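# Snap the folder clip's lever shut under its hook

## Task

Close the folder's clip completely: swing its lever back over until it lies flat and a small hook catches and holds it down.

## Robot and tools

Robot: two arms, left_arm and right_arm, each ending in a five-fingered hand. right_arm has a right hand and left_arm a mirrored left hand. Bases in the scene frame: left_arm at (+0.013, +0.341, +0.039) m, right_arm at (-0.053, -0.526, +0.039) m, both nearly unrotated. A camera stand sits behind the arms.

Scene frame: origin at table-top height, halfway between the nominal bases. +z is up, +x points out over the table, and left_arm is on the +y side. These labels have nothing to do with image left or right. Every printed position, quaternion (wxyz), velocity and Hand target is in this frame. The printed numbers may be a few cm off.

Hand point axes (right hand): +z runs along the straight fingers toward the tips, +y points out of the palm, and +x points across the palm away from the thumb. On the left hand +x points toward the thumb. The palm face is at y = -0.062 m. Straight fingertips reach about z = +0.12 m. A rigid mast on the palm side of the wrist (x +0.05 to +0.10, z -0.16 to -0.11, out to y +0.06) can strike objects; on the left hand its x values are negated.

Row layout, used by execute_actions and move: one row is a single flat list of 48 numbers covering both arms, each in [-1, 1]. The order is:
- left_arm dx, dy, dz, rx, ry, rz
- 16 left hand motor goals
- left current_limit, speed
- right_arm dx, dy, dz, rx, ry, rz
- 16 right hand motor goals
- right current_limit, speed

Pose numbers are offsets, not poses. They count from that arm's Hand target as it stood when the action or move began, along the scene axes, and the hand turns about the Hand target's position. 1.0 means 0.6 m for dx/dy/dz and 180 degrees for rx/ry/rz. rx, ry, rz form one rotation vector. All six at 0 re-requests the current Hand target. Repeating an offset moves the hand further. Each control step, the commanded orientation is clipped to within 32 degrees of the measured one.

Hand motor goals are absolute positions. Each is scaled between the hinge's two stops, and 0 is a real goal. The order is: index_mcp, index_abd, index_pip, index_dip, middle_mcp, middle_abd, middle_pip, middle_dip, ring_mcp, ring_abd, ring_pip, ring_dip, thumb_cmc, thumb_axl, thumb_mcp, thumb_ipl. Straight values: _mcp +0.75, _abd 0.00, _pip +0.58, _dip +0.70, thumb_cmc +0.71, thumb_axl +0.68, thumb_mcp +0.23, thumb_ipl +0.17. Moving toward -1 curls fingers toward the palm and swings the thumb in front of the palm. current_limit maps -1..+1 to 0..550 mA, with a floor of 11 mA. speed sets the goal slew rate to (speed+1)/2 of 8.5 rad/s. Both start at +0.4 and -0.6. To leave a hand unchanged, echo back its hand_goal, hand_current_limit and hand_speed.

Tools:
- execute_actions(actions, cameras): actions is a list of actions. Each action is a list of up to 15 rows, one per 1/30 s step, and a short list repeats its last row. An empty list returns state and images.
- move(target, speed, blend, stop_force, zero, blocking, cameras): drives both hand points in straight lines. target is one 48-number row or a list of up to 15 rows; every row is an offset from the Hand targets at the call's start. speed is in m/s, 0.002 to 3.6, default 0.25, with turning capped at twice that in rad/s. blend is a corner radius in m (0 means stop at each target). stop_force is in N, 3 to 120, and ends an arm's path when its wrist feels that much push against its travel. zero (default true) re-zeroes the force before the move. blocking=false returns early and cannot be combined with stop_force. The result adds a move: line whose word is done, off_target, moving, held or fault, plus any limits (paced, held).
- wait(seconds 0 to 10, cameras).
- stop(cameras): brakes a running move.
- zoom_image(camera, region [x0,y0,x1,y1] in pixels, at most 504 by 504).
- zero_wrist_force(arm).
- finished_scene(scene): ends the scene; it cannot be undone.

Cameras: cam_high and cam_low (896x504), cam_left_wrist and cam_right_wrist (672x504).

Results list each arm's end_effector_position (m), quaternion, velocities (left out when joints are still) and Hand target. Joint positions and torques follow; torques include the arm's own weight. Wrist force and torque are given in the end effector's axes, plus a peak line. For each hand: hand_goal, hand_measured, hand_current_ma, and hand_state (moving, goal, blocked, overload). Fault and MOTOR HOT lines appear when relevant. A hand often stops a little short of its Hand target; send the remaining gap as an offset.

Things to avoid:
- Arms are stiff. Aiming even slightly past a firm contact, or touching fast, can trigger a fault stop: about 150 N net force, or joint torque limits of 132 N m (shoulder, elbow) and 24.6 N m (wrists). Come in slowly with stop_force. Leave stop_force off when backing away from a surface.
- Do not route paths close to an arm's own base.
- Do not let the arms or hands touch each other.
- Do not drop, fling or knock anything off the table.
- Do not slam fixed or heavy objects.
- A hand motor at 495 mA or more for 5 s shuts down.
- Motors heat while holding or straining; a hot motor (85 °C) brakes its arm.
- After a HAND FAULT line, the remaining motion calls in that reply are skipped.

Each tool is called as name(argument=value, ...) on one line, values as JSON.

## Session

execute_actions(actions=[])

Scene clock: 0.00 s.
left_arm: end_effector_position=(+0.7582, +0.4501, +0.1648) hand_goal=(+0.754, +0.000, +0.576, +0.696, +0.754, +0.000, +0.576, +0.696, +0.754, +0.000, +0.576, +0.696, +0.714, +0.678, +0.226, +0.168) hand_measured=(+0.754, +0.000, +0.576, +0.696, +0.754, +0.000, +0.576, +0.696, +0.754, +0.000, +0.576, +0.696, +0.714, +0.678, +0.226, +0.168) hand_current_ma=(+0, +0, +0, +0, +0, +0, +0, +0, +0, +0, +0, +0, +0, +0, +0, +0) hand_state=(goal, goal, goal, goal, goal, goal, goal, goal, goal, goal, goal, goal, goal, goal, goal, goal) hand_current_limit=0.40 hand_speed=-0.60 end_effector_quat_wxyz=(+0.061, +0.744, -0.620, +0.241) | right_arm: end_effector_position=(+0.1786, -0.7226, +0.2708) hand_goal=(+0.754, +0.000, +0.576, +0.696, +0.754, +0.000, +0.576, +0.696, +0.754, +0.000, +0.576, +0.696, +0.714, +0.678, +0.226, +0.168) hand_measured=(+0.754, +0.000, +0.576, +0.696, +0.754, +0.000, +0.576, +0.696, +0.754, +0.000, +0.576, +0.696, +0.714, +0.678, +0.226, +0.168) hand_current_ma=(+0, +0, +0, +0, +0, +0, +0, +0, +0, +0, +0, +0, +0, +0, +0, +0) hand_state=(goal, goal, goal, goal, goal, goal, goal, goal, goal, goal, goal, goal, goal, goal, goal, goal) hand_current_limit=0.40 hand_speed=-0.60 end_effector_quat_wxyz=(-0.443, +0.678, +0.578, +0.096)
Joint positions: left_arm=[3.631 -2.396 -1.067 -1.164 1.075 -2.873] | right_arm=[-1.27 -1.648 1.86 -0.85 -1.716 -1.026]
Joint velocities: within noise
Joint torques (N m): no reading
Motor temperatures (°C): left_arm=[36 29 30 36 37 39] | right_arm=[28 34 32 33 38 29]
Wrist force (N): no reading
Wrist torque (N m): no reading
Wrist force, peak (N): no reading
Hand target: left_arm +0.7582, +0.4501, +0.1648; +0.061, +0.744, -0.620, +0.241 | right_arm +0.1786, -0.7226, +0.2708; -0.443, +0.678, +0.578, +0.096

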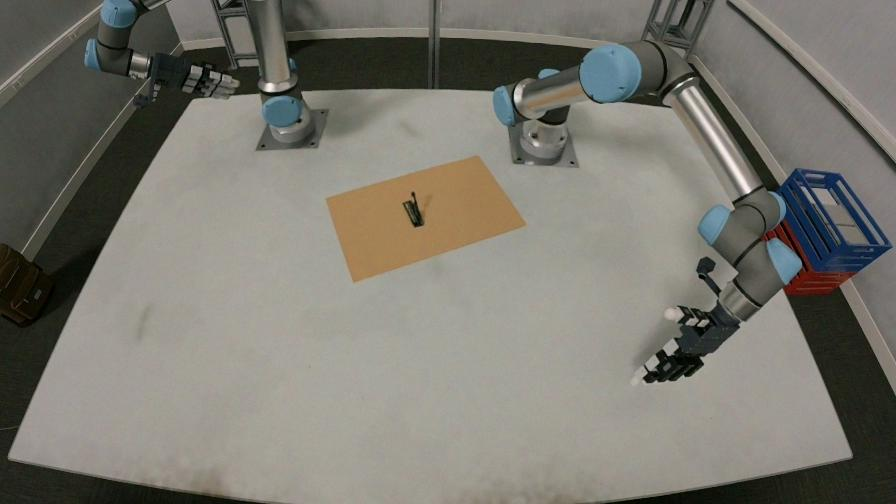

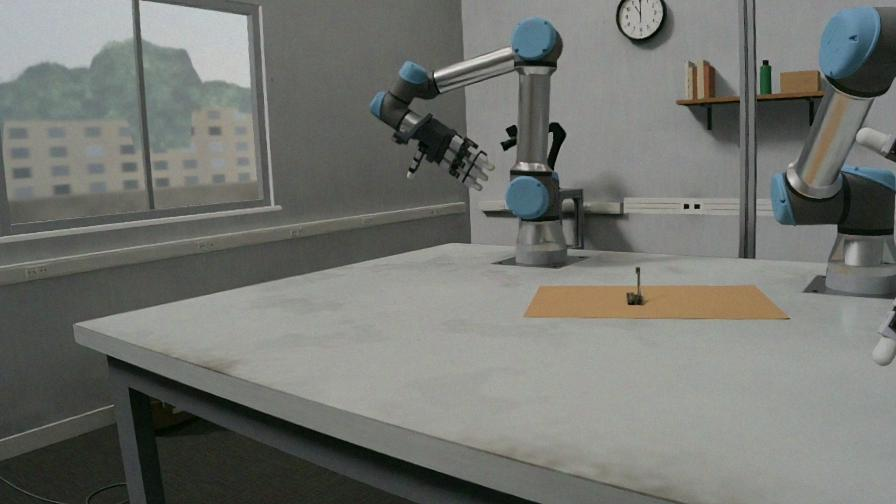

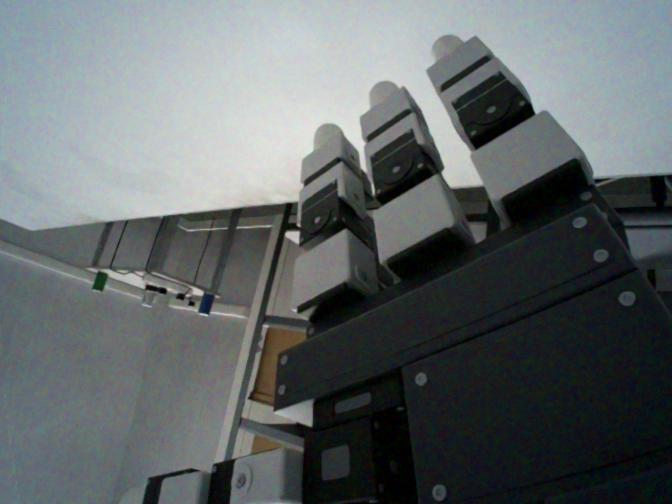

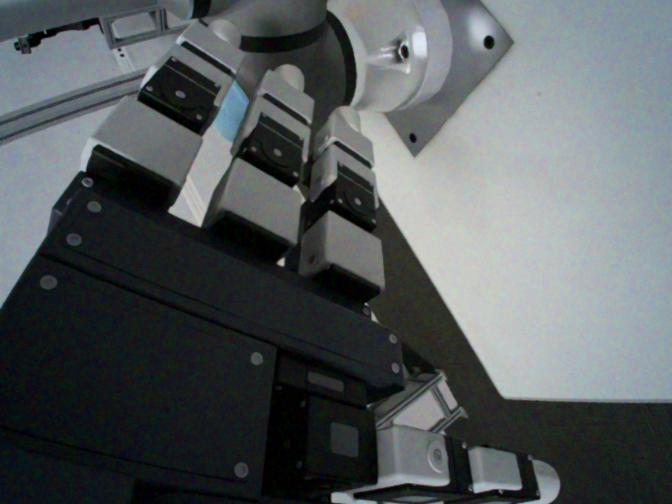

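zoom_image(camera="cam_high", region=[370, 170, 470, 250])

zoom_image(camera="cam_low", region=[580, 250, 700, 330])

zoom_image(camera="cam_high", region=[200, 60, 600, 300])

Scaled by 5.040 from the camera's 896x504 image, which has a finer 1280x720 frame.

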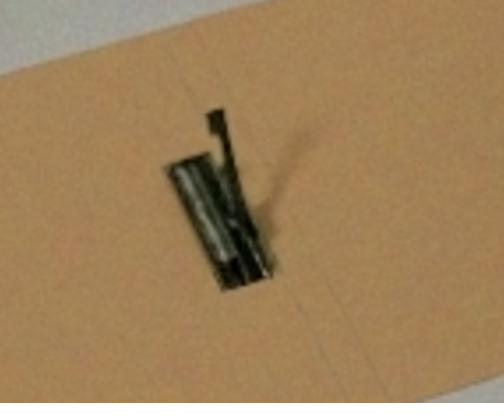

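Scaled by 4.200 from the camera's 896x504 image, which has a finer 1280x720 frame.

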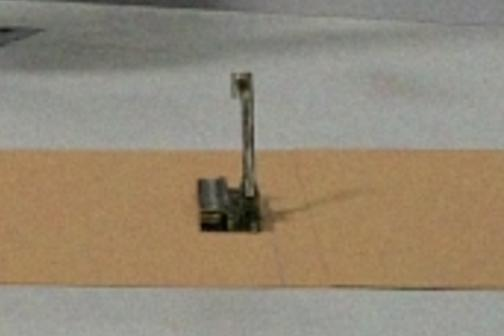

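Scaled by 1.260 from the camera's 896x504 image, which has a finer 1280x720 frame.

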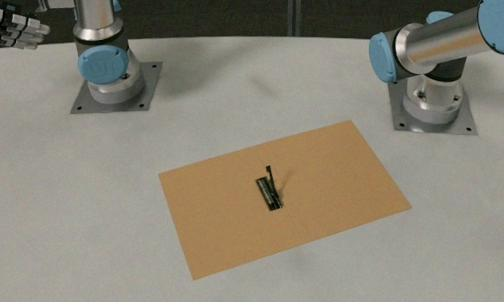

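zoom_image(camera="cam_high", region=[395, 185, 440, 235])

zoom_image(camera="cam_low", region=[615, 260, 665, 310])

Scaled by 10.080 from the camera's 896x504 image, which has a finer 1280x720 frame.

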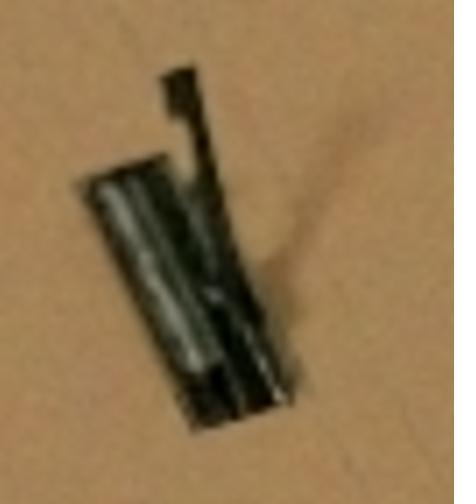

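Scaled by 10.080 from the camera's 896x504 image, which has a finer 1280x720 frame.

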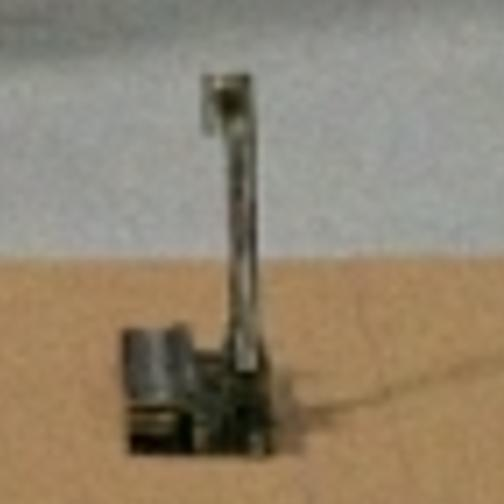

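move(target=[-0.6637,-0.4668,0.092,0.1763,-0.0446,-0.5444,0.754,0,0.576,0.696,0.616,0,-0.883,-0.536,0.616,0,-0.883,-0.536,0.714,0.678,0.226,0.168,0.4,-0.6,0,0,0,0,0,0,0.754,0,0.576,0.696,0.754,0,0.576,0.696,0.754,0,0.576,0.696,0.714,0.678,0.226,0.168,0.4,-0.6], speed=0.4, cameras=["all"])

Scene clock: 141.40 s.
left_arm: end_effector_position=(+0.3600, +0.1701, +0.2200) hand_goal=(+0.754, +0.000, +0.576, +0.696, +0.616, +0.000, -0.882, -0.536, +0.616, +0.000, -0.882, -0.536, +0.714, +0.678, +0.226, +0.168) hand_measured=(+0.752, +0.000, +0.576, +0.696, +0.618, +0.000, -0.874, -0.532, +0.618, +0.000, -0.874, -0.534, +0.714, +0.678, +0.224, +0.168) hand_current_ma=(-1, +0, +1, +0, +3, +0, +13, +4, +2, +0, +13, +3, +0, -1, -4, +0) hand_state=(goal, goal, goal, goal, goal, goal, goal, goal, goal, goal, goal, goal, goal, goal, goal, goal) hand_current_limit=0.40 hand_speed=-0.60 end_effector_quat_wxyz=(+0.000, -0.001, +1.000, +0.000) | right_arm: end_effector_position=(+0.1786, -0.7226, +0.2708) hand_goal=(+0.754, +0.000, +0.576, +0.696, +0.754, +0.000, +0.576, +0.696, +0.754, +0.000, +0.576, +0.696, +0.714, +0.678, +0.226, +0.168) hand_measured=(+0.752, +0.000, +0.576, +0.696, +0.752, +0.000, +0.576, +0.696, +0.752, +0.000, +0.576, +0.696, +0.712, +0.678, +0.226, +0.168) hand_current_ma=(-10, +0, +2, +0, -9, +0, +2, +0, -10, +0, +2, +0, -6, -2, -1, -1) hand_state=(goal, goal, goal, goal, goal, goal, goal, goal, goal, goal, goal, goal, goal, goal, goal, goal) hand_current_limit=0.40 hand_speed=-0.60 end_effector_quat_wxyz=(-0.443, +0.678, +0.578, +0.096)
Joint positions: left_arm=[2.854 -1.522 -2.085 -1.105 1.571 -1.877] | right_arm=[-1.27 -1.648 1.86 -0.85 -1.716 -1.026]
Joint torques (N m): left_arm=[-7.58 16.98 30.79 3.38 -1.73 -1.37] | right_arm=[0.41 -16.61 -21.37 0.24 0.08 0.02]
Wrist force (N): left_arm=[-0.4 0.7 0.6] | right_arm=[-0.1 -0.1 0.4]
Wrist torque (N m): left_arm=[0.08 0.14 0.00] | right_arm=[-0.05 0.01 -0.01]
Wrist force, peak (N): left_arm=[-1.4 -0.9 0.0] | right_arm=[-0.4 0.0 0.6]
Hand target: left_arm +0.3600, +0.1700, +0.2200; +0.000, -0.001, +1.000, +0.000 | right_arm +0.1786, -0.7226, +0.2708; -0.443, +0.678, +0.578, +0.096
Off the commanded pose: left_arm 0.000 m, 0 deg | right_arm 0.000 m, 0 deg.
move: done

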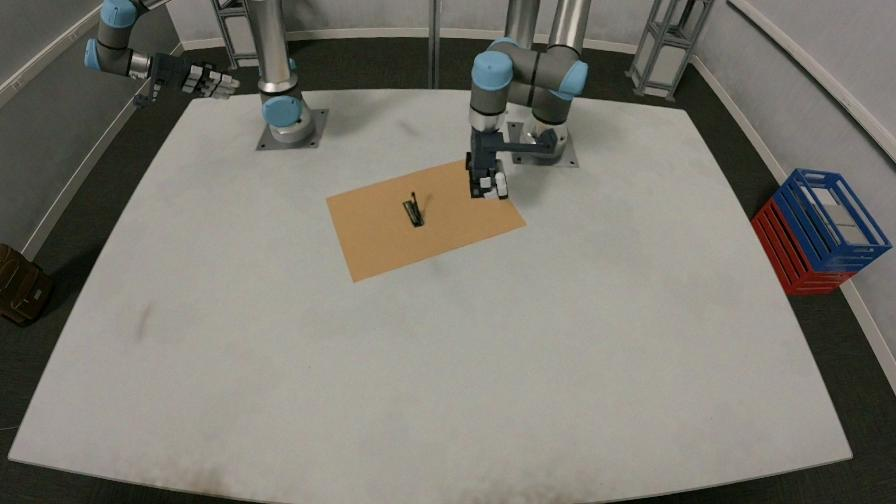

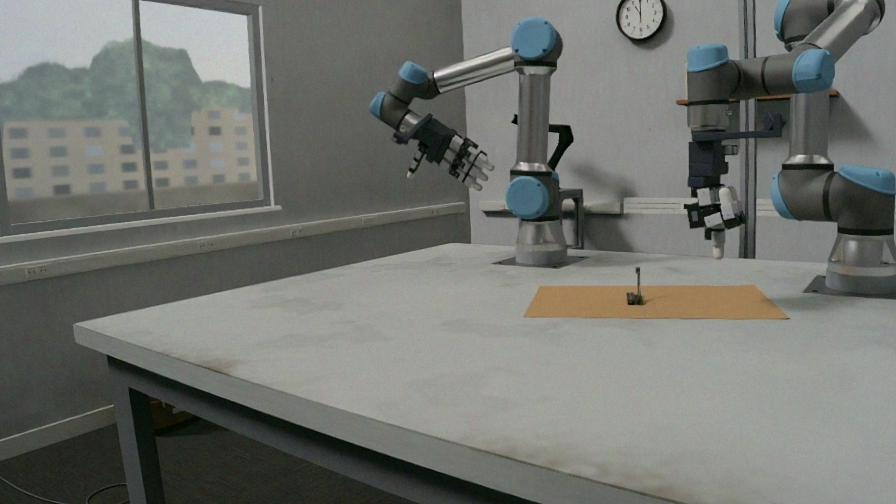

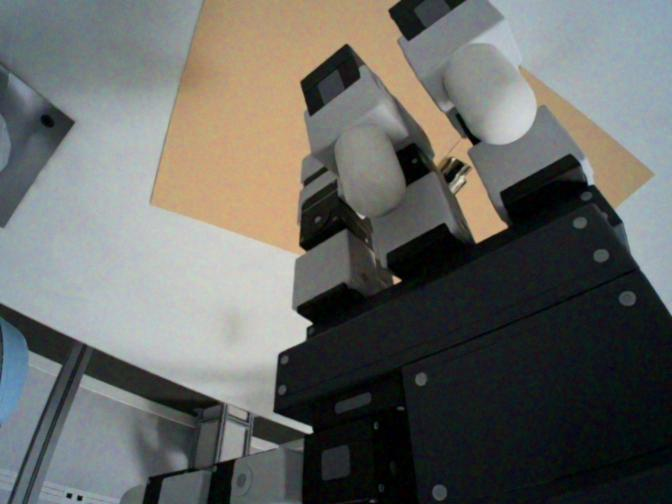

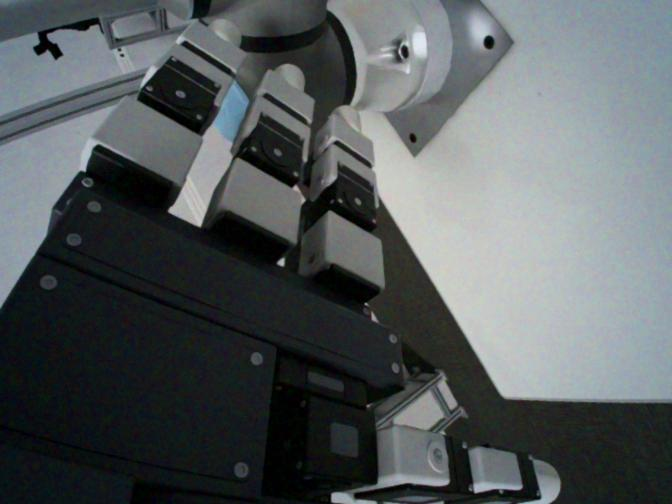

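move(target=[0.32,-0.06,0,0,0,0,0.754,0,0.576,0.696,0.616,0,-0.882,-0.536,0.616,0,-0.882,-0.536,0.714,0.678,0.226,0.168,0.4,-0.6,0,0,0,0,0,0,0.754,0,0.576,0.696,0.754,0,0.576,0.696,0.754,0,0.576,0.696,0.714,0.678,0.226,0.168,0.4,-0.6], speed=0.4, cameras=["cam_left_wrist"])

Scene clock: 154.63 s.
left_arm: end_effector_position=(+0.5519, +0.1341, +0.2200) hand_goal=(+0.754, +0.000, +0.576, +0.696, +0.616, +0.000, -0.882, -0.536, +0.616, +0.000, -0.882, -0.536, +0.714, +0.678, +0.226, +0.168) hand_measured=(+0.752, +0.000, +0.576, +0.696, +0.618, +0.000, -0.874, -0.532, +0.618, +0.000, -0.874, -0.534, +0.714, +0.678, +0.224, +0.168) hand_current_ma=(-1, +0, +1, +0, +3, +0, +13, +4, +2, +0, +13, +3, +0, -1, -4, +0) hand_state=(goal, goal, goal, goal, goal, goal, goal, goal, goal, goal, goal, goal, goal, goal, goal, goal) hand_current_limit=0.40 hand_speed=-0.60 end_effector_quat_wxyz=(+0.000, -0.001, +1.000, +0.000) | right_arm: end_effector_position=(+0.1786, -0.7226, +0.2708) hand_goal=(+0.754, +0.000, +0.576, +0.696, +0.754, +0.000, +0.576, +0.696, +0.754, +0.000, +0.576, +0.696, +0.714, +0.678, +0.226, +0.168) hand_measured=(+0.752, +0.000, +0.576, +0.696, +0.752, +0.000, +0.576, +0.696, +0.752, +0.000, +0.576, +0.696, +0.712, +0.678, +0.226, +0.168) hand_current_ma=(-10, +0, +2, +0, -9, +0, +2, +0, -10, +0, +2, +0, -6, -2, -1, -1) hand_state=(goal, goal, goal, goal, goal, goal, goal, goal, goal, goal, goal, goal, goal, goal, goal, goal) hand_current_limit=0.40 hand_speed=-0.60 end_effector_quat_wxyz=(-0.443, +0.678, +0.578, +0.096)
Joint positions: left_arm=[2.892 -1.945 -1.581 -1.186 1.571 -1.84] | right_arm=[-1.27 -1.648 1.86 -0.85 -1.716 -1.026]
Joint torques (N m): left_arm=[-7.45 27.72 32.63 2.25 2.5 -1.94] | right_arm=[0.81 -17.15 -19.74 0.15 -0.08 -0.13]
Wrist force (N): left_arm=[-0.5 0.6 0.7] | right_arm=[-0.3 0.0 0.3]
Wrist torque (N m): left_arm=[0.05 0.22 0.04] | right_arm=[-0.03 0.03 -0.02]
Wrist force, peak (N): left_arm=[-3.2 -0.3 0.7] | right_arm=[-0.6 0.0 0.3]
Hand target: left_arm +0.5520, +0.1340, +0.2200; +0.000, -0.001, +1.000, +0.000 | right_arm +0.1786, -0.7226, +0.2708; -0.443, +0.678, +0.578, +0.096
Off the commanded pose: left_arm 0.000 m, 0 deg | right_arm 0.000 m, 0 deg.
move: done
Images, in order (width x height): cam_left_wrist 672x504.

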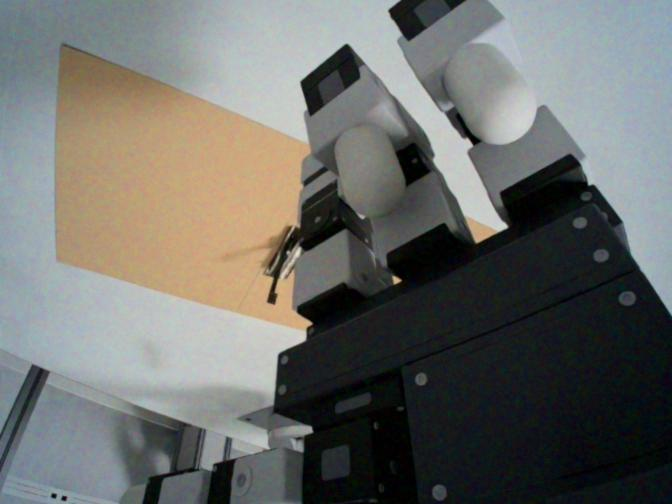

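zoom_image(camera="cam_left_wrist", region=[230, 210, 310, 310])

Scaled by 5.040 from the camera's 672x504 image, which has a finer 960x720 frame.

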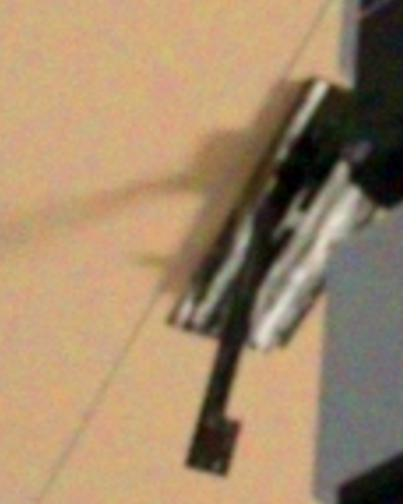

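move(target=[-0.0867,-0.145,-0.1833,0,0,0,0.616,0,-0.882,-0.536,0.616,0,-0.882,-0.536,0.616,0,-0.882,-0.536,0.714,0.678,0.226,0.168,0.4,-0.6,0,0,0,0,0,0,0.754,0,0.576,0.696,0.754,0,0.576,0.696,0.754,0,0.576,0.696,0.714,0.678,0.226,0.168,0.4,-0.6], speed=0.15, cameras=["cam_left_wrist","cam_low"])

Scene clock: 213.20 s.
left_arm: end_effector_position=(+0.4999, +0.0470, +0.1100) hand_goal=(+0.616, +0.000, -0.882, -0.536, +0.616, +0.000, -0.882, -0.536, +0.616, +0.000, -0.882, -0.536, +0.714, +0.678, +0.226, +0.168) hand_measured=(+0.620, +0.000, -0.876, -0.534, +0.618, +0.000, -0.874, -0.532, +0.618, +0.000, -0.874, -0.534, +0.714, +0.678, +0.224, +0.168) hand_current_ma=(+5, +0, +10, +4, +3, +0, +12, +4, +2, +0, +13, +3, +0, -1, -5, +0) hand_state=(goal, goal, goal, goal, goal, goal, goal, goal, goal, goal, goal, goal, goal, goal, goal, goal) hand_current_limit=0.40 hand_speed=-0.60 end_effector_quat_wxyz=(+0.000, -0.001, +1.000, +0.000) | right_arm: end_effector_position=(+0.1786, -0.7226, +0.2708) hand_goal=(+0.754, +0.000, +0.576, +0.696, +0.754, +0.000, +0.576, +0.696, +0.754, +0.000, +0.576, +0.696, +0.714, +0.678, +0.226, +0.168) hand_measured=(+0.752, +0.000, +0.576, +0.696, +0.752, +0.000, +0.576, +0.696, +0.752, +0.000, +0.576, +0.696, +0.712, +0.678, +0.226, +0.168) hand_current_ma=(-10, +0, +2, +0, -9, +0, +2, +0, -10, +0, +2, +0, -6, -2, -1, -1) hand_state=(goal, goal, goal, goal, goal, goal, goal, goal, goal, goal, goal, goal, goal, goal, goal, goal) hand_current_limit=0.40 hand_speed=-0.60 end_effector_quat_wxyz=(-0.443, +0.678, +0.578, +0.096)
Joint positions: left_arm=[2.731 -2.077 -1.702 -0.934 1.571 -2] | right_arm=[-1.27 -1.648 1.86 -0.85 -1.716 -1.026]
Joint torques (N m): left_arm=[0.86 37.21 29.92 2.48 2.52 1.4] | right_arm=[-0.1 -17.52 -20.83 0.08 -0.11 0]
Wrist force (N): left_arm=[-0.7 0.5 0.5] | right_arm=[-0.1 0.0 0.1]
Wrist torque (N m): left_arm=[0.05 0.19 -0.23] | right_arm=[-0.02 0.02 -0.01]
Wrist force, peak (N): left_arm=[-1.1 1.7 -0.6] | right_arm=[-0.6 0.1 0.2]
Hand target: left_arm +0.5000, +0.0470, +0.1100; +0.000, -0.001, +1.000, +0.000 | right_arm +0.1786, -0.7226, +0.2708; -0.443, +0.678, +0.578, +0.096
Off the commanded pose: left_arm 0.000 m, 0 deg | right_arm 0.000 m, 0 deg.
move: done
Images, in order (width x height): cam_low 896x504, cam_left_wrist 672x504.

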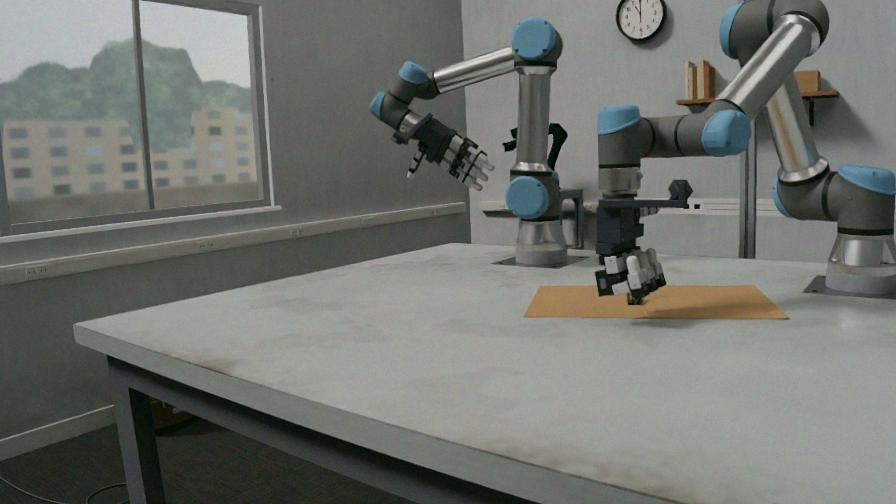

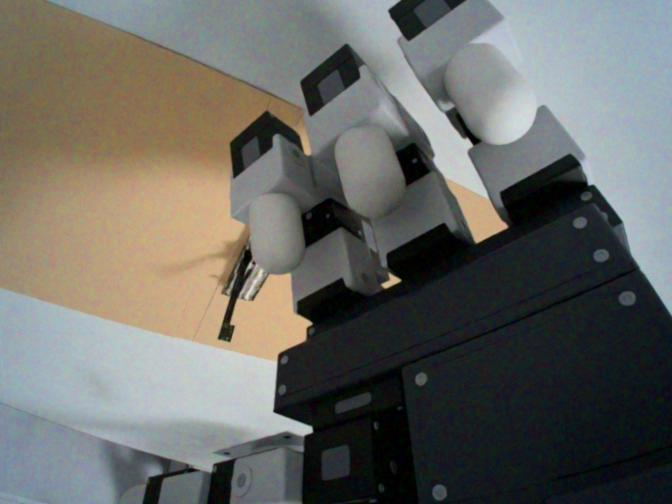

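move(target=[0.12,-0.02,-0.03,0,0,0,0.616,0,-0.882,-0.536,0.616,0,-0.882,-0.536,0.616,0,-0.882,-0.536,0.714,0.678,0.226,0.168,0.4,-0.6,0,0,0,0,0,0,0.754,0,0.576,0.696,0.754,0,0.576,0.696,0.754,0,0.576,0.696,0.714,0.678,0.226,0.168,0.4,-0.6], speed=0.15, cameras=["cam_left_wrist"])

zoom_image(camera="cam_left_wrist", region=[120, 200, 260, 340])

Scene clock: 221.10 s.
left_arm: end_effector_position=(+0.5720, +0.0351, +0.0921) hand_goal=(+0.616, +0.000, -0.882, -0.536, +0.616, +0.000, -0.882, -0.536, +0.616, +0.000, -0.882, -0.536, +0.714, +0.678, +0.226, +0.168) hand_measured=(+0.620, +0.000, -0.876, -0.534, +0.618, +0.000, -0.874, -0.532, +0.618, +0.000, -0.874, -0.534, +0.714, +0.678, +0.224, +0.168) hand_current_ma=(+5, +0, +10, +4, +3, +0, +12, +4, +2, +0, +13, +3, +0, -1, -5, +0) hand_state=(goal, goal, goal, goal, goal, goal, goal, goal, goal, goal, goal, goal, goal, goal, goal, goal) hand_current_limit=0.40 hand_speed=-0.60 end_effector_quat_wxyz=(+0.000, -0.001, +1.000, +0.000) | right_arm: end_effector_position=(+0.1786, -0.7226, +0.2708) hand_goal=(+0.754, +0.000, +0.576, +0.696, +0.754, +0.000, +0.576, +0.696, +0.754, +0.000, +0.576, +0.696, +0.714, +0.678, +0.226, +0.168) hand_measured=(+0.752, +0.000, +0.576, +0.696, +0.752, +0.000, +0.576, +0.696, +0.752, +0.000, +0.576, +0.696, +0.712, +0.678, +0.226, +0.168) hand_current_ma=(-10, +0, +2, +0, -9, +0, +2, +0, -10, +0, +2, +0, -6, -2, -1, -1) hand_state=(goal, goal, goal, goal, goal, goal, goal, goal, goal, goal, goal, goal, goal, goal, goal, goal) hand_current_limit=0.40 hand_speed=-0.60 end_effector_quat_wxyz=(-0.443, +0.678, +0.578, +0.096)
Joint positions: left_arm=[2.758 -2.23 -1.492 -0.99 1.571 -1.973] | right_arm=[-1.27 -1.648 1.86 -0.85 -1.716 -1.026]
Joint torques (N m): left_arm=[-6.65 35.88 21.34 3.21 -0.01 -1.97] | right_arm=[1.1 -18.32 -21 0.02 -0.08 -0.09]
Wrist force (N): left_arm=[-0.2 0.7 0.4] | right_arm=[-0.3 0.2 0.3]
Wrist torque (N m): left_arm=[0.12 0.18 -0.05] | right_arm=[0.00 0.03 -0.02]
Wrist force, peak (N): left_arm=[-1.8 0.9 1.0] | right_arm=[-0.5 0.0 0.4]
Hand target: left_arm +0.5720, +0.0350, +0.0920; +0.000, -0.001, +1.000, +0.000 | right_arm +0.1786, -0.7226, +0.2708; -0.443, +0.678, +0.578, +0.096
Off the commanded pose: left_arm 0.000 m, 0 deg | right_arm 0.000 m, 0 deg.
move: done
Images, in order (width x height): cam_left_wrist 672x504.

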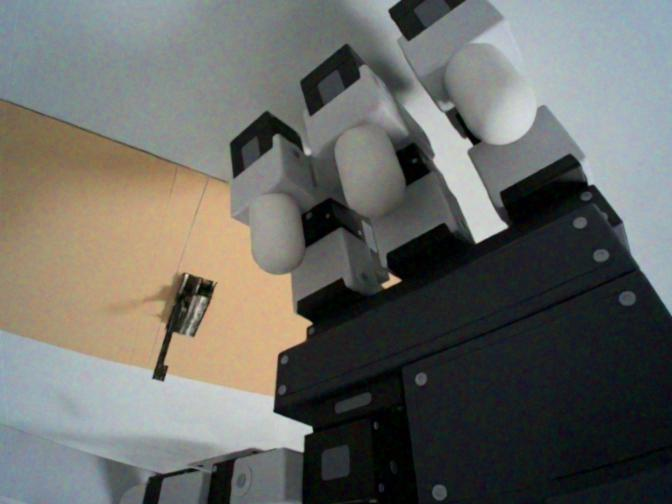

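Scaled by 3.600 from the camera's 672x504 image, which has a finer 960x720 frame.

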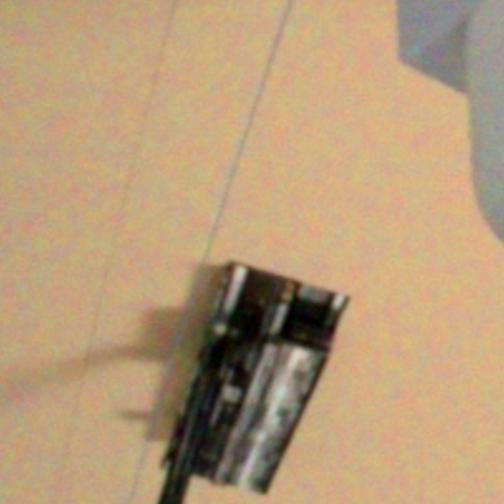

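zoom_image(camera="cam_left_wrist", region=[140, 255, 230, 385])

zoom_image(camera="cam_left_wrist", region=[160, 265, 225, 340])

Scaled by 3.877 from the camera's 672x504 image, which has a finer 960x720 frame.

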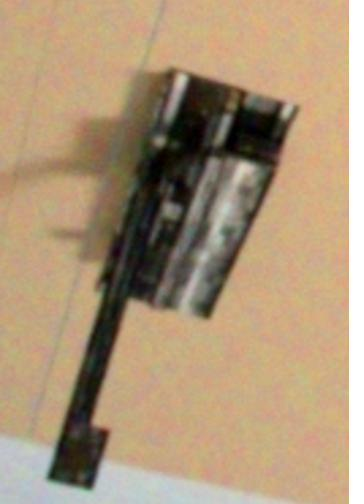

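Scaled by 6.720 from the camera's 672x504 image, which has a finer 960x720 frame.

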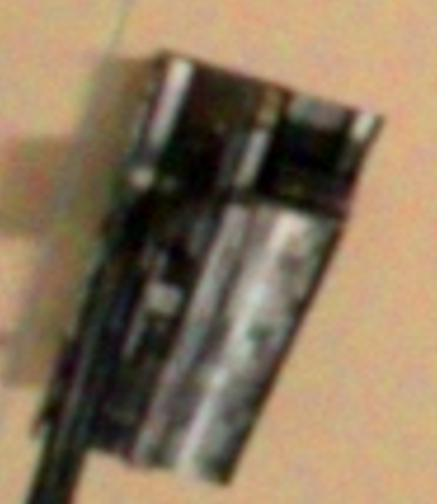

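move(target=[[-0.4133,-0.1167,0.2167,0,0,0.5,0.616,0,-0.882,-0.536,0.616,0,-0.882,-0.536,0.616,0,-0.882,-0.536,0.714,0.678,0.226,0.168,0.4,-0.6,0,0,0,0,0,0,0.754,0,0.576,0.696,0.754,0,0.576,0.696,0.754,0,0.576,0.696,0.714,0.678,0.226,0.168,0.4,-0.6],[-0.4133,-0.1167,0.2167,0,0,0.5,0.754,0,0.576,0.696,0.616,0,-0.882,-0.536,0.616,0,-0.882,-0.536,0.714,0.678,0.226,0.168,0.4,-0.6,0,0,0,0,0,0,0.754,0,0.576,0.696,0.754,0,0.576,0.696,0.754,0,0.576,0.696,0.714,0.678,0.226,0.168,0.4,-0.6]], speed=0.4, cameras=["cam_left_wrist","cam_low"])

zoom_image(camera="cam_left_wrist", region=[240, 0, 460, 165])

Scene clock: 303.47 s.
left_arm: end_effector_position=(+0.3240, -0.0350, +0.2221) hand_goal=(+0.754, +0.000, +0.576, +0.696, +0.616, +0.000, -0.882, -0.536, +0.616, +0.000, -0.882, -0.536, +0.714, +0.678, +0.226, +0.168) hand_measured=(+0.752, +0.000, +0.574, +0.694, +0.618, +0.000, -0.874, -0.532, +0.618, +0.000, -0.874, -0.534, +0.714, +0.678, +0.224, +0.168) hand_current_ma=(-2, +0, -4, -4, +3, +0, +12, +4, +2, +0, +13, +3, +0, -1, -5, +0) hand_state=(goal, goal, goal, goal, goal, goal, goal, goal, goal, goal, goal, goal, goal, goal, goal, goal) hand_current_limit=0.40 hand_speed=-0.60 end_effector_quat_wxyz=(+0.000, +0.708, -0.707, +0.000) | right_arm: end_effector_position=(+0.1786, -0.7226, +0.2708) hand_goal=(+0.754, +0.000, +0.576, +0.696, +0.754, +0.000, +0.576, +0.696, +0.754, +0.000, +0.576, +0.696, +0.714, +0.678, +0.226, +0.168) hand_measured=(+0.752, +0.000, +0.576, +0.696, +0.752, +0.000, +0.576, +0.696, +0.752, +0.000, +0.576, +0.696, +0.712, +0.678, +0.226, +0.168) hand_current_ma=(-10, +0, +2, +0, -9, +0, +2, +0, -10, +0, +2, +0, -6, -2, -1, -1) hand_state=(goal, goal, goal, goal, goal, goal, goal, goal, goal, goal, goal, goal, goal, goal, goal, goal) hand_current_limit=0.40 hand_speed=-0.60 end_effector_quat_wxyz=(-0.443, +0.678, +0.578, +0.096)
Joint positions: left_arm=[2.684 -1.713 -1.876 -1.123 1.571 -3.618] | right_arm=[-1.27 -1.648 1.86 -0.85 -1.716 -1.026]
Joint torques (N m): left_arm=[7.05 31.69 31.31 3.45 1.13 -2.1] | right_arm=[0.35 -16.62 -21.43 -0.12 -0.08 -0.01]
Wrist force (N): left_arm=[-1.0 0.7 0.4] | right_arm=[-0.4 0.0 0.1]
Wrist torque (N m): left_arm=[0.07 0.24 -0.12] | right_arm=[-0.01 0.05 -0.02]
Wrist force, peak (N): left_arm=[-1.1 1.8 0.2] | right_arm=[-0.6 -0.2 0.5]
Hand target: left_arm +0.3240, -0.0350, +0.2221; +0.000, +0.708, -0.707, +0.000 | right_arm +0.1786, -0.7226, +0.2708; -0.443, +0.678, +0.578, +0.096
Off the commanded pose: left_arm 0.000 m, 0 deg | right_arm 0.000 m, 0 deg.
move: done
Images, in order (width x height): cam_low 896x504, cam_left_wrist 672x504.

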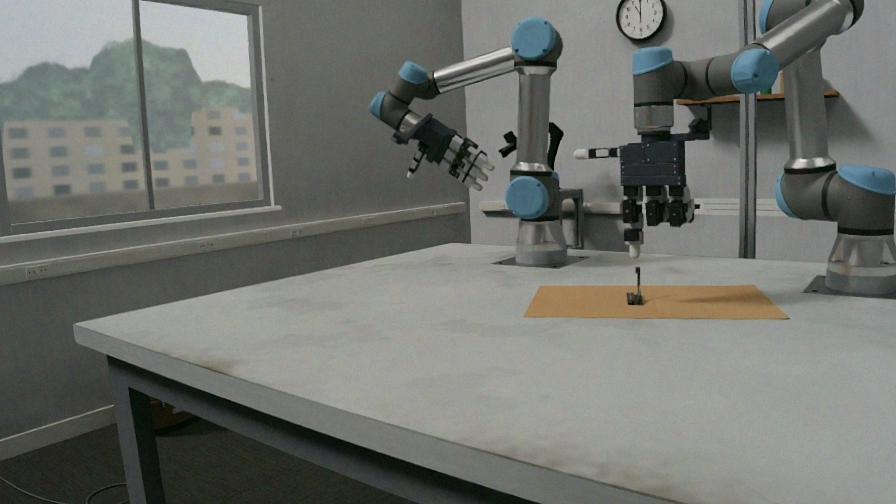

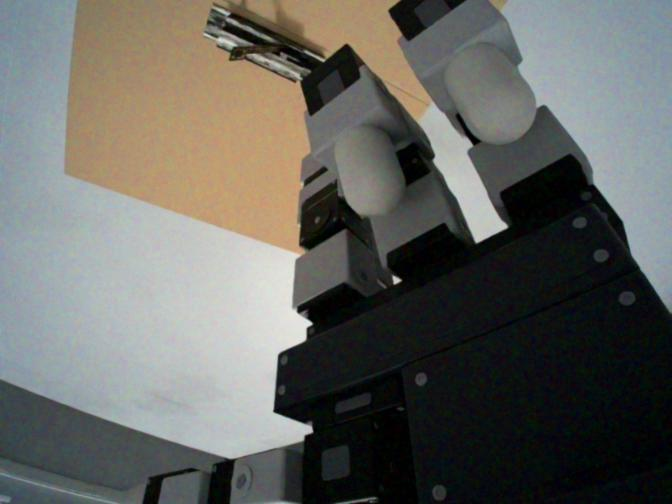

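Scaled by 2.291 from the camera's 672x504 image, which has a finer 960x720 frame.

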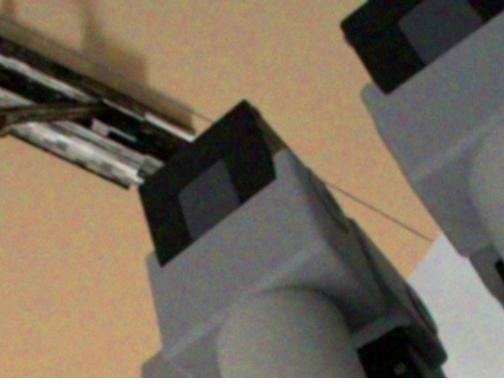

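zoom_image(camera="cam_left_wrist", region=[195, 0, 325, 95])

zoom_image(camera="cam_low", region=[600, 220, 690, 320])

Scaled by 3.877 from the camera's 672x504 image, which has a finer 960x720 frame.

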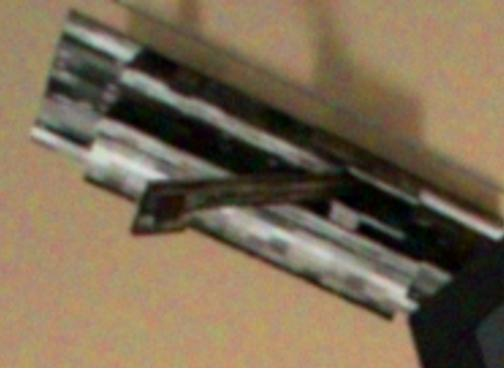

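Scaled by 5.040 from the camera's 896x504 image, which has a finer 1280x720 frame.

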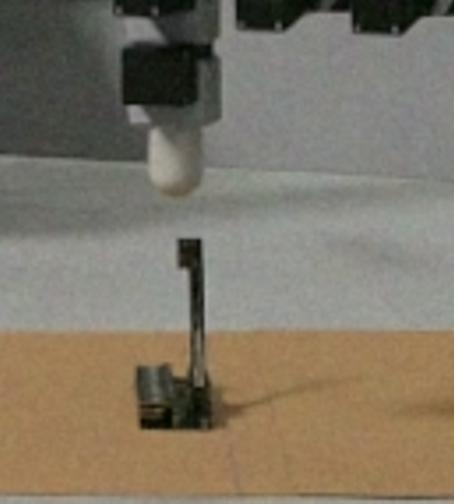

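move(target=[0,0,0,0,0,0,0.754,0,0.576,0.696,0.918,0,-0.942,-0.58,0.918,0,-0.942,-0.58,0.714,0.678,0.226,0.168,0.4,-0.6,0,0,0,0,0,0,0.754,0,0.576,0.696,0.754,0,0.576,0.696,0.754,0,0.576,0.696,0.714,0.678,0.226,0.168,0.4,-0.6], speed=0.2, cameras=["cam_left_wrist","cam_high"])

zoom_image(camera="cam_high", region=[380, 130, 480, 240])

zoom_image(camera="cam_left_wrist", region=[195, 0, 365, 150])

Scene clock: 346.83 s.
left_arm: end_effector_position=(+0.3240, -0.0350, +0.2221) hand_goal=(+0.754, +0.000, +0.576, +0.696, +0.918, +0.000, -0.942, -0.580, +0.918, +0.000, -0.942, -0.580, +0.714, +0.678, +0.226, +0.168) hand_measured=(+0.752, +0.000, +0.574, +0.694, +0.914, +0.000, -0.934, -0.576, +0.914, +0.000, -0.934, -0.578, +0.714, +0.678, +0.224, +0.168) hand_current_ma=(-2, +0, -4, -4, -5, +0, +14, +4, -5, +0, +14, +3, +0, -1, -5, +0) hand_state=(goal, goal, goal, goal, goal, goal, goal, goal, goal, goal, goal, goal, goal, goal, goal, goal) hand_current_limit=0.40 hand_speed=-0.60 end_effector_quat_wxyz=(+0.000, +0.708, -0.707, +0.000) | right_arm: end_effector_position=(+0.1786, -0.7226, +0.2708) hand_goal=(+0.754, +0.000, +0.576, +0.696, +0.754, +0.000, +0.576, +0.696, +0.754, +0.000, +0.576, +0.696, +0.714, +0.678, +0.226, +0.168) hand_measured=(+0.752, +0.000, +0.576, +0.696, +0.752, +0.000, +0.576, +0.696, +0.752, +0.000, +0.576, +0.696, +0.712, +0.678, +0.226, +0.168) hand_current_ma=(-10, +0, +2, +0, -9, +0, +2, +0, -10, +0, +2, +0, -6, -2, -1, -1) hand_state=(goal, goal, goal, goal, goal, goal, goal, goal, goal, goal, goal, goal, goal, goal, goal, goal) hand_current_limit=0.40 hand_speed=-0.60 end_effector_quat_wxyz=(-0.443, +0.678, +0.578, +0.096)
Joint positions: left_arm=[2.684 -1.713 -1.876 -1.123 1.571 -3.618] | right_arm=[-1.27 -1.648 1.86 -0.85 -1.716 -1.026]
Joint torques (N m): left_arm=[6.97 30.66 31.69 3.56 -2.01 -2.05] | right_arm=[0.47 -17.01 -20.81 0.22 -0.23 0.23]
Wrist force (N): left_arm=[-1.1 0.7 0.2] | right_arm=[-0.2 0.0 0.2]
Wrist torque (N m): left_arm=[0.05 0.24 -0.13] | right_arm=[-0.02 0.03 -0.01]
Wrist force, peak (N): left_arm=[-1.5 0.8 0.5] | right_arm=[-0.5 -0.1 0.5]
Hand target: left_arm +0.3240, -0.0350, +0.2221; +0.000, +0.708, -0.707, +0.000 | right_arm +0.1786, -0.7226, +0.2708; -0.443, +0.678, +0.578, +0.096
Off the commanded pose: left_arm 0.000 m, 0 deg | right_arm 0.000 m, 0 deg.
move: done
Images, in order (width x height): cam_high 896x504, cam_left_wrist 672x504.

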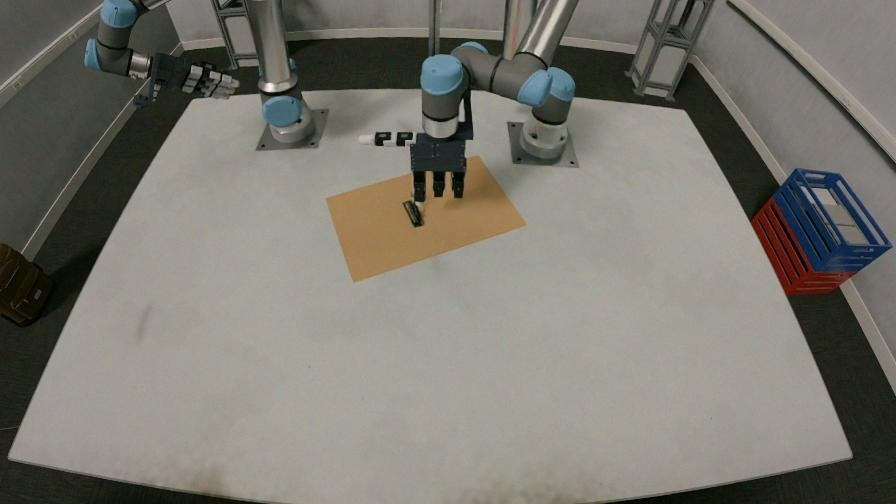

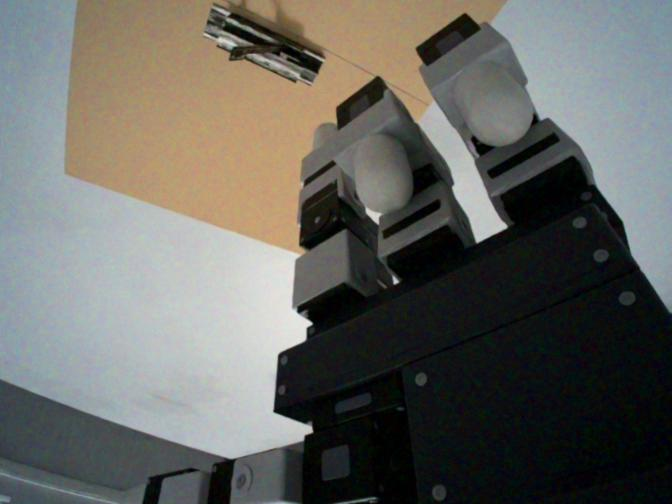

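Scaled by 4.582 from the camera's 896x504 image, which has a finer 1280x720 frame.

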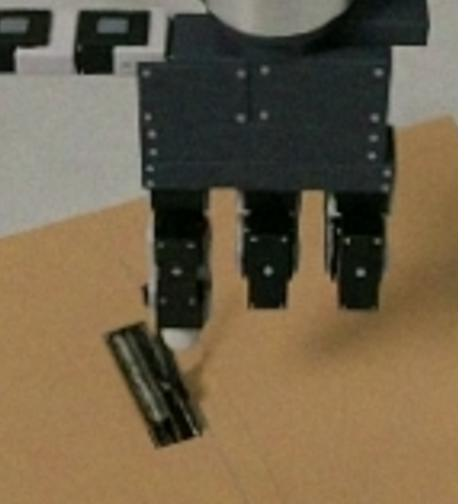

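Scaled by 2.965 from the camera's 672x504 image, which has a finer 960x720 frame.

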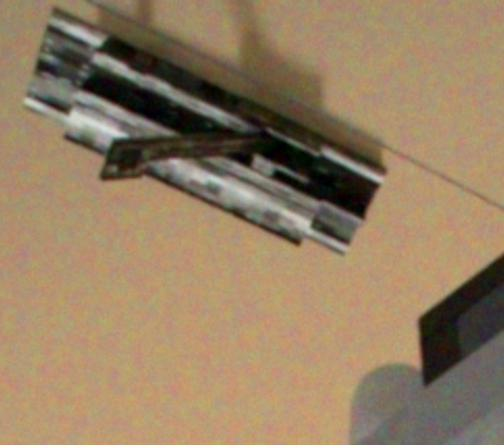

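move(target=[-0.0478,0.0012,-0.0917,0,0,0,0.754,0,0.576,0.696,0.918,0,-0.942,-0.58,0.918,0,-0.942,-0.58,0.714,0.678,0.226,0.168,0.4,-0.6,0,0,0,0,0,0,0.754,0,0.576,0.696,0.754,0,0.576,0.696,0.754,0,0.576,0.696,0.714,0.678,0.226,0.168,0.4,-0.6], speed=0.08, stop_force=10, cameras=["cam_left_wrist","cam_high","cam_low"])

zoom_image(camera="cam_high", region=[390, 170, 450, 240])

zoom_image(camera="cam_left_wrist", region=[215, 20, 375, 160])

zoom_image(camera="cam_low", region=[610, 240, 670, 310])

Scene clock: 368.87 s.
left_arm: end_effector_position=(+0.2953, -0.0343, +0.1670) hand_goal=(+0.754, +0.000, +0.576, +0.696, +0.918, +0.000, -0.942, -0.580, +0.918, +0.000, -0.942, -0.580, +0.714, +0.678, +0.226, +0.168) hand_measured=(+0.752, +0.000, +0.574, +0.694, +0.914, +0.000, -0.934, -0.576, +0.916, +0.000, -0.934, -0.578, +0.714, +0.678, +0.224, +0.168) hand_current_ma=(-2, +0, -4, -4, -4, +0, +13, +4, -4, +0, +13, +3, +0, -1, -5, +0) hand_state=(goal, goal, goal, goal, goal, goal, goal, goal, goal, goal, goal, goal, goal, goal, goal, goal) hand_current_limit=0.40 hand_speed=-0.60 end_effector_quat_wxyz=(+0.000, +0.708, -0.707, +0.000) | right_arm: end_effector_position=(+0.1786, -0.7226, +0.2708) hand_goal=(+0.754, +0.000, +0.576, +0.696, +0.754, +0.000, +0.576, +0.696, +0.754, +0.000, +0.576, +0.696, +0.714, +0.678, +0.226, +0.168) hand_measured=(+0.752, +0.000, +0.576, +0.696, +0.752, +0.000, +0.576, +0.696, +0.752, +0.000, +0.576, +0.696, +0.712, +0.678, +0.226, +0.168) hand_current_ma=(-10, +0, +2, +0, -9, +0, +2, +0, -10, +0, +2, +0, -6, -2, -1, -1) hand_state=(goal, goal, goal, goal, goal, goal, goal, goal, goal, goal, goal, goal, goal, goal, goal, goal) hand_current_limit=0.40 hand_speed=-0.60 end_effector_quat_wxyz=(-0.443, +0.678, +0.578, +0.096)
Joint positions: left_arm=[2.659 -1.735 -2.014 -0.964 1.571 -3.643] | right_arm=[-1.27 -1.648 1.86 -0.85 -1.716 -1.026]
Joint torques (N m): left_arm=[6.61 31.12 31.13 3.07 -0.61 1.52] | right_arm=[0.95 -16.71 -20.91 0 -0.08 0.25]
Wrist force (N): left_arm=[-1.1 0.2 0.2] | right_arm=[-0.4 0.1 0.2]
Wrist torque (N m): left_arm=[0.01 0.24 -0.11] | right_arm=[0.00 0.05 -0.03]
Wrist force, peak (N): left_arm=[-1.6 0.6 0.7] | right_arm=[-0.3 -0.2 0.6]
Hand target: left_arm +0.2953, -0.0343, +0.1670; +0.000, +0.708, -0.707, +0.000 | right_arm +0.1786, -0.7226, +0.2708; -0.443, +0.678, +0.578, +0.096
Off the commanded pose: left_arm 0.000 m, 0 deg | right_arm 0.000 m, 0 deg.
move: done
Images, in order (width x height): cam_high 896x504, cam_low 896x504, cam_left_wrist 672x504.

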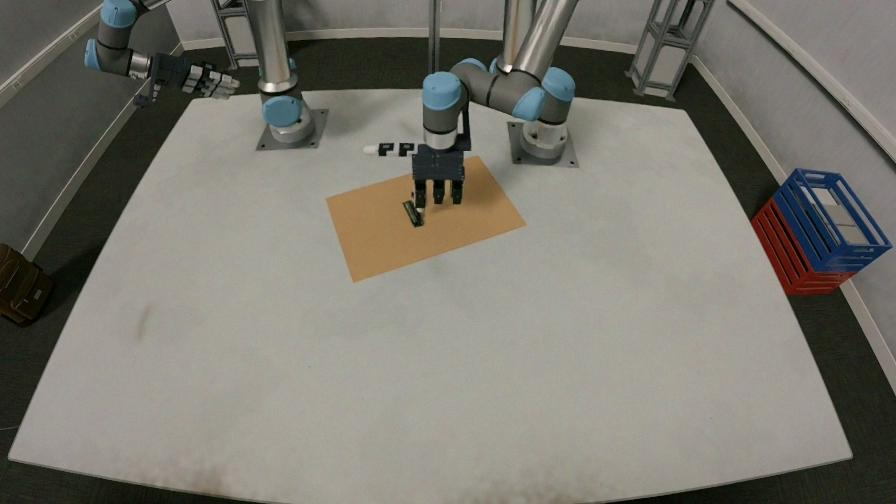

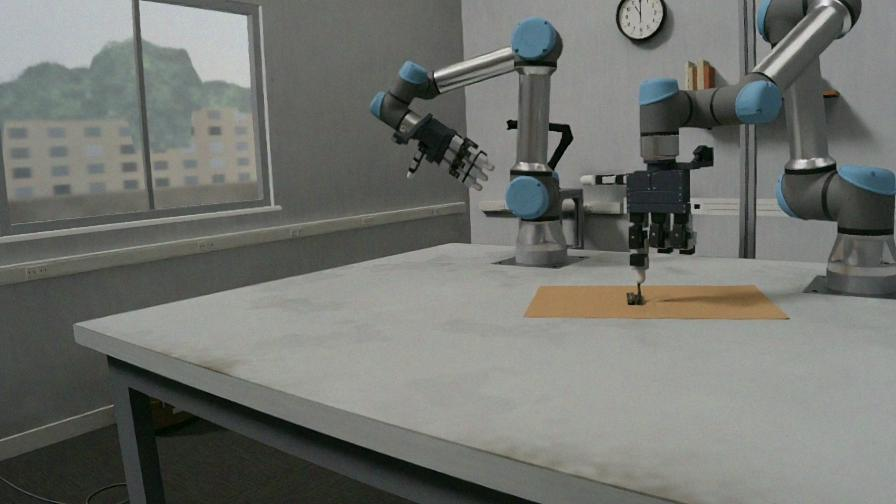

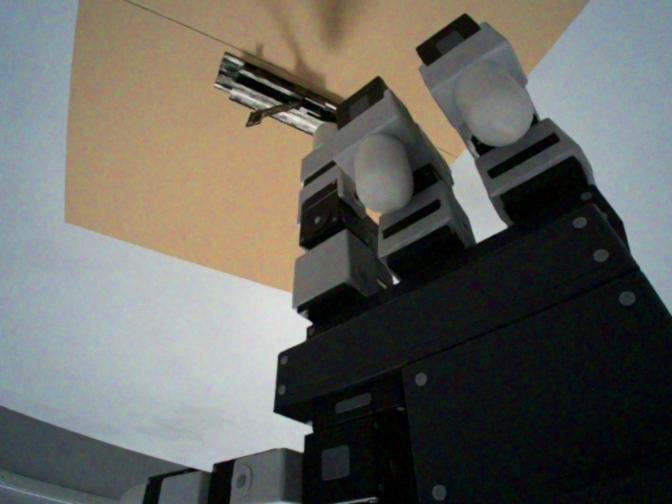

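Scaled by 7.200 from the camera's 896x504 image, which has a finer 1280x720 frame.

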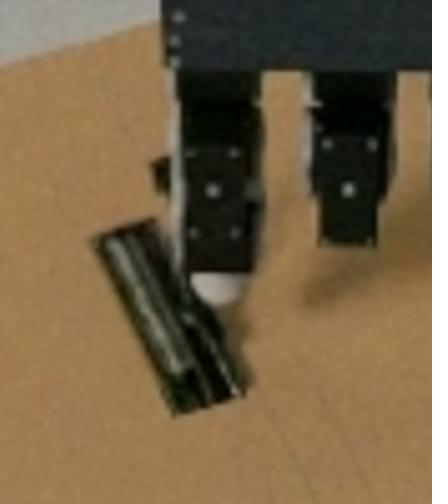

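Scaled by 3.150 from the camera's 672x504 image, which has a finer 960x720 frame.

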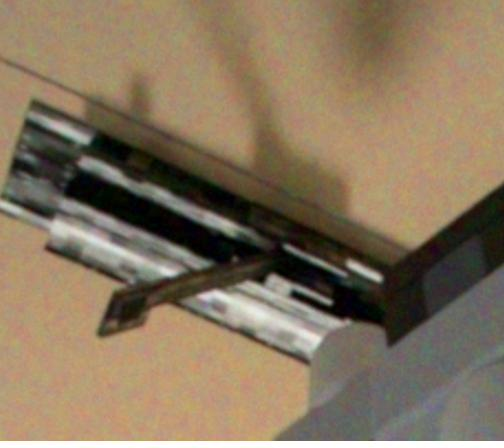

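Scaled by 7.200 from the camera's 896x504 image, which has a finer 1280x720 frame.

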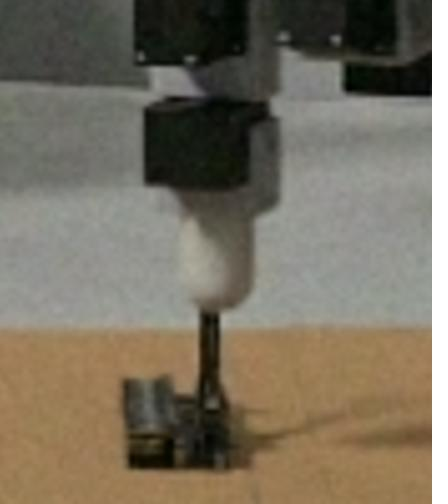

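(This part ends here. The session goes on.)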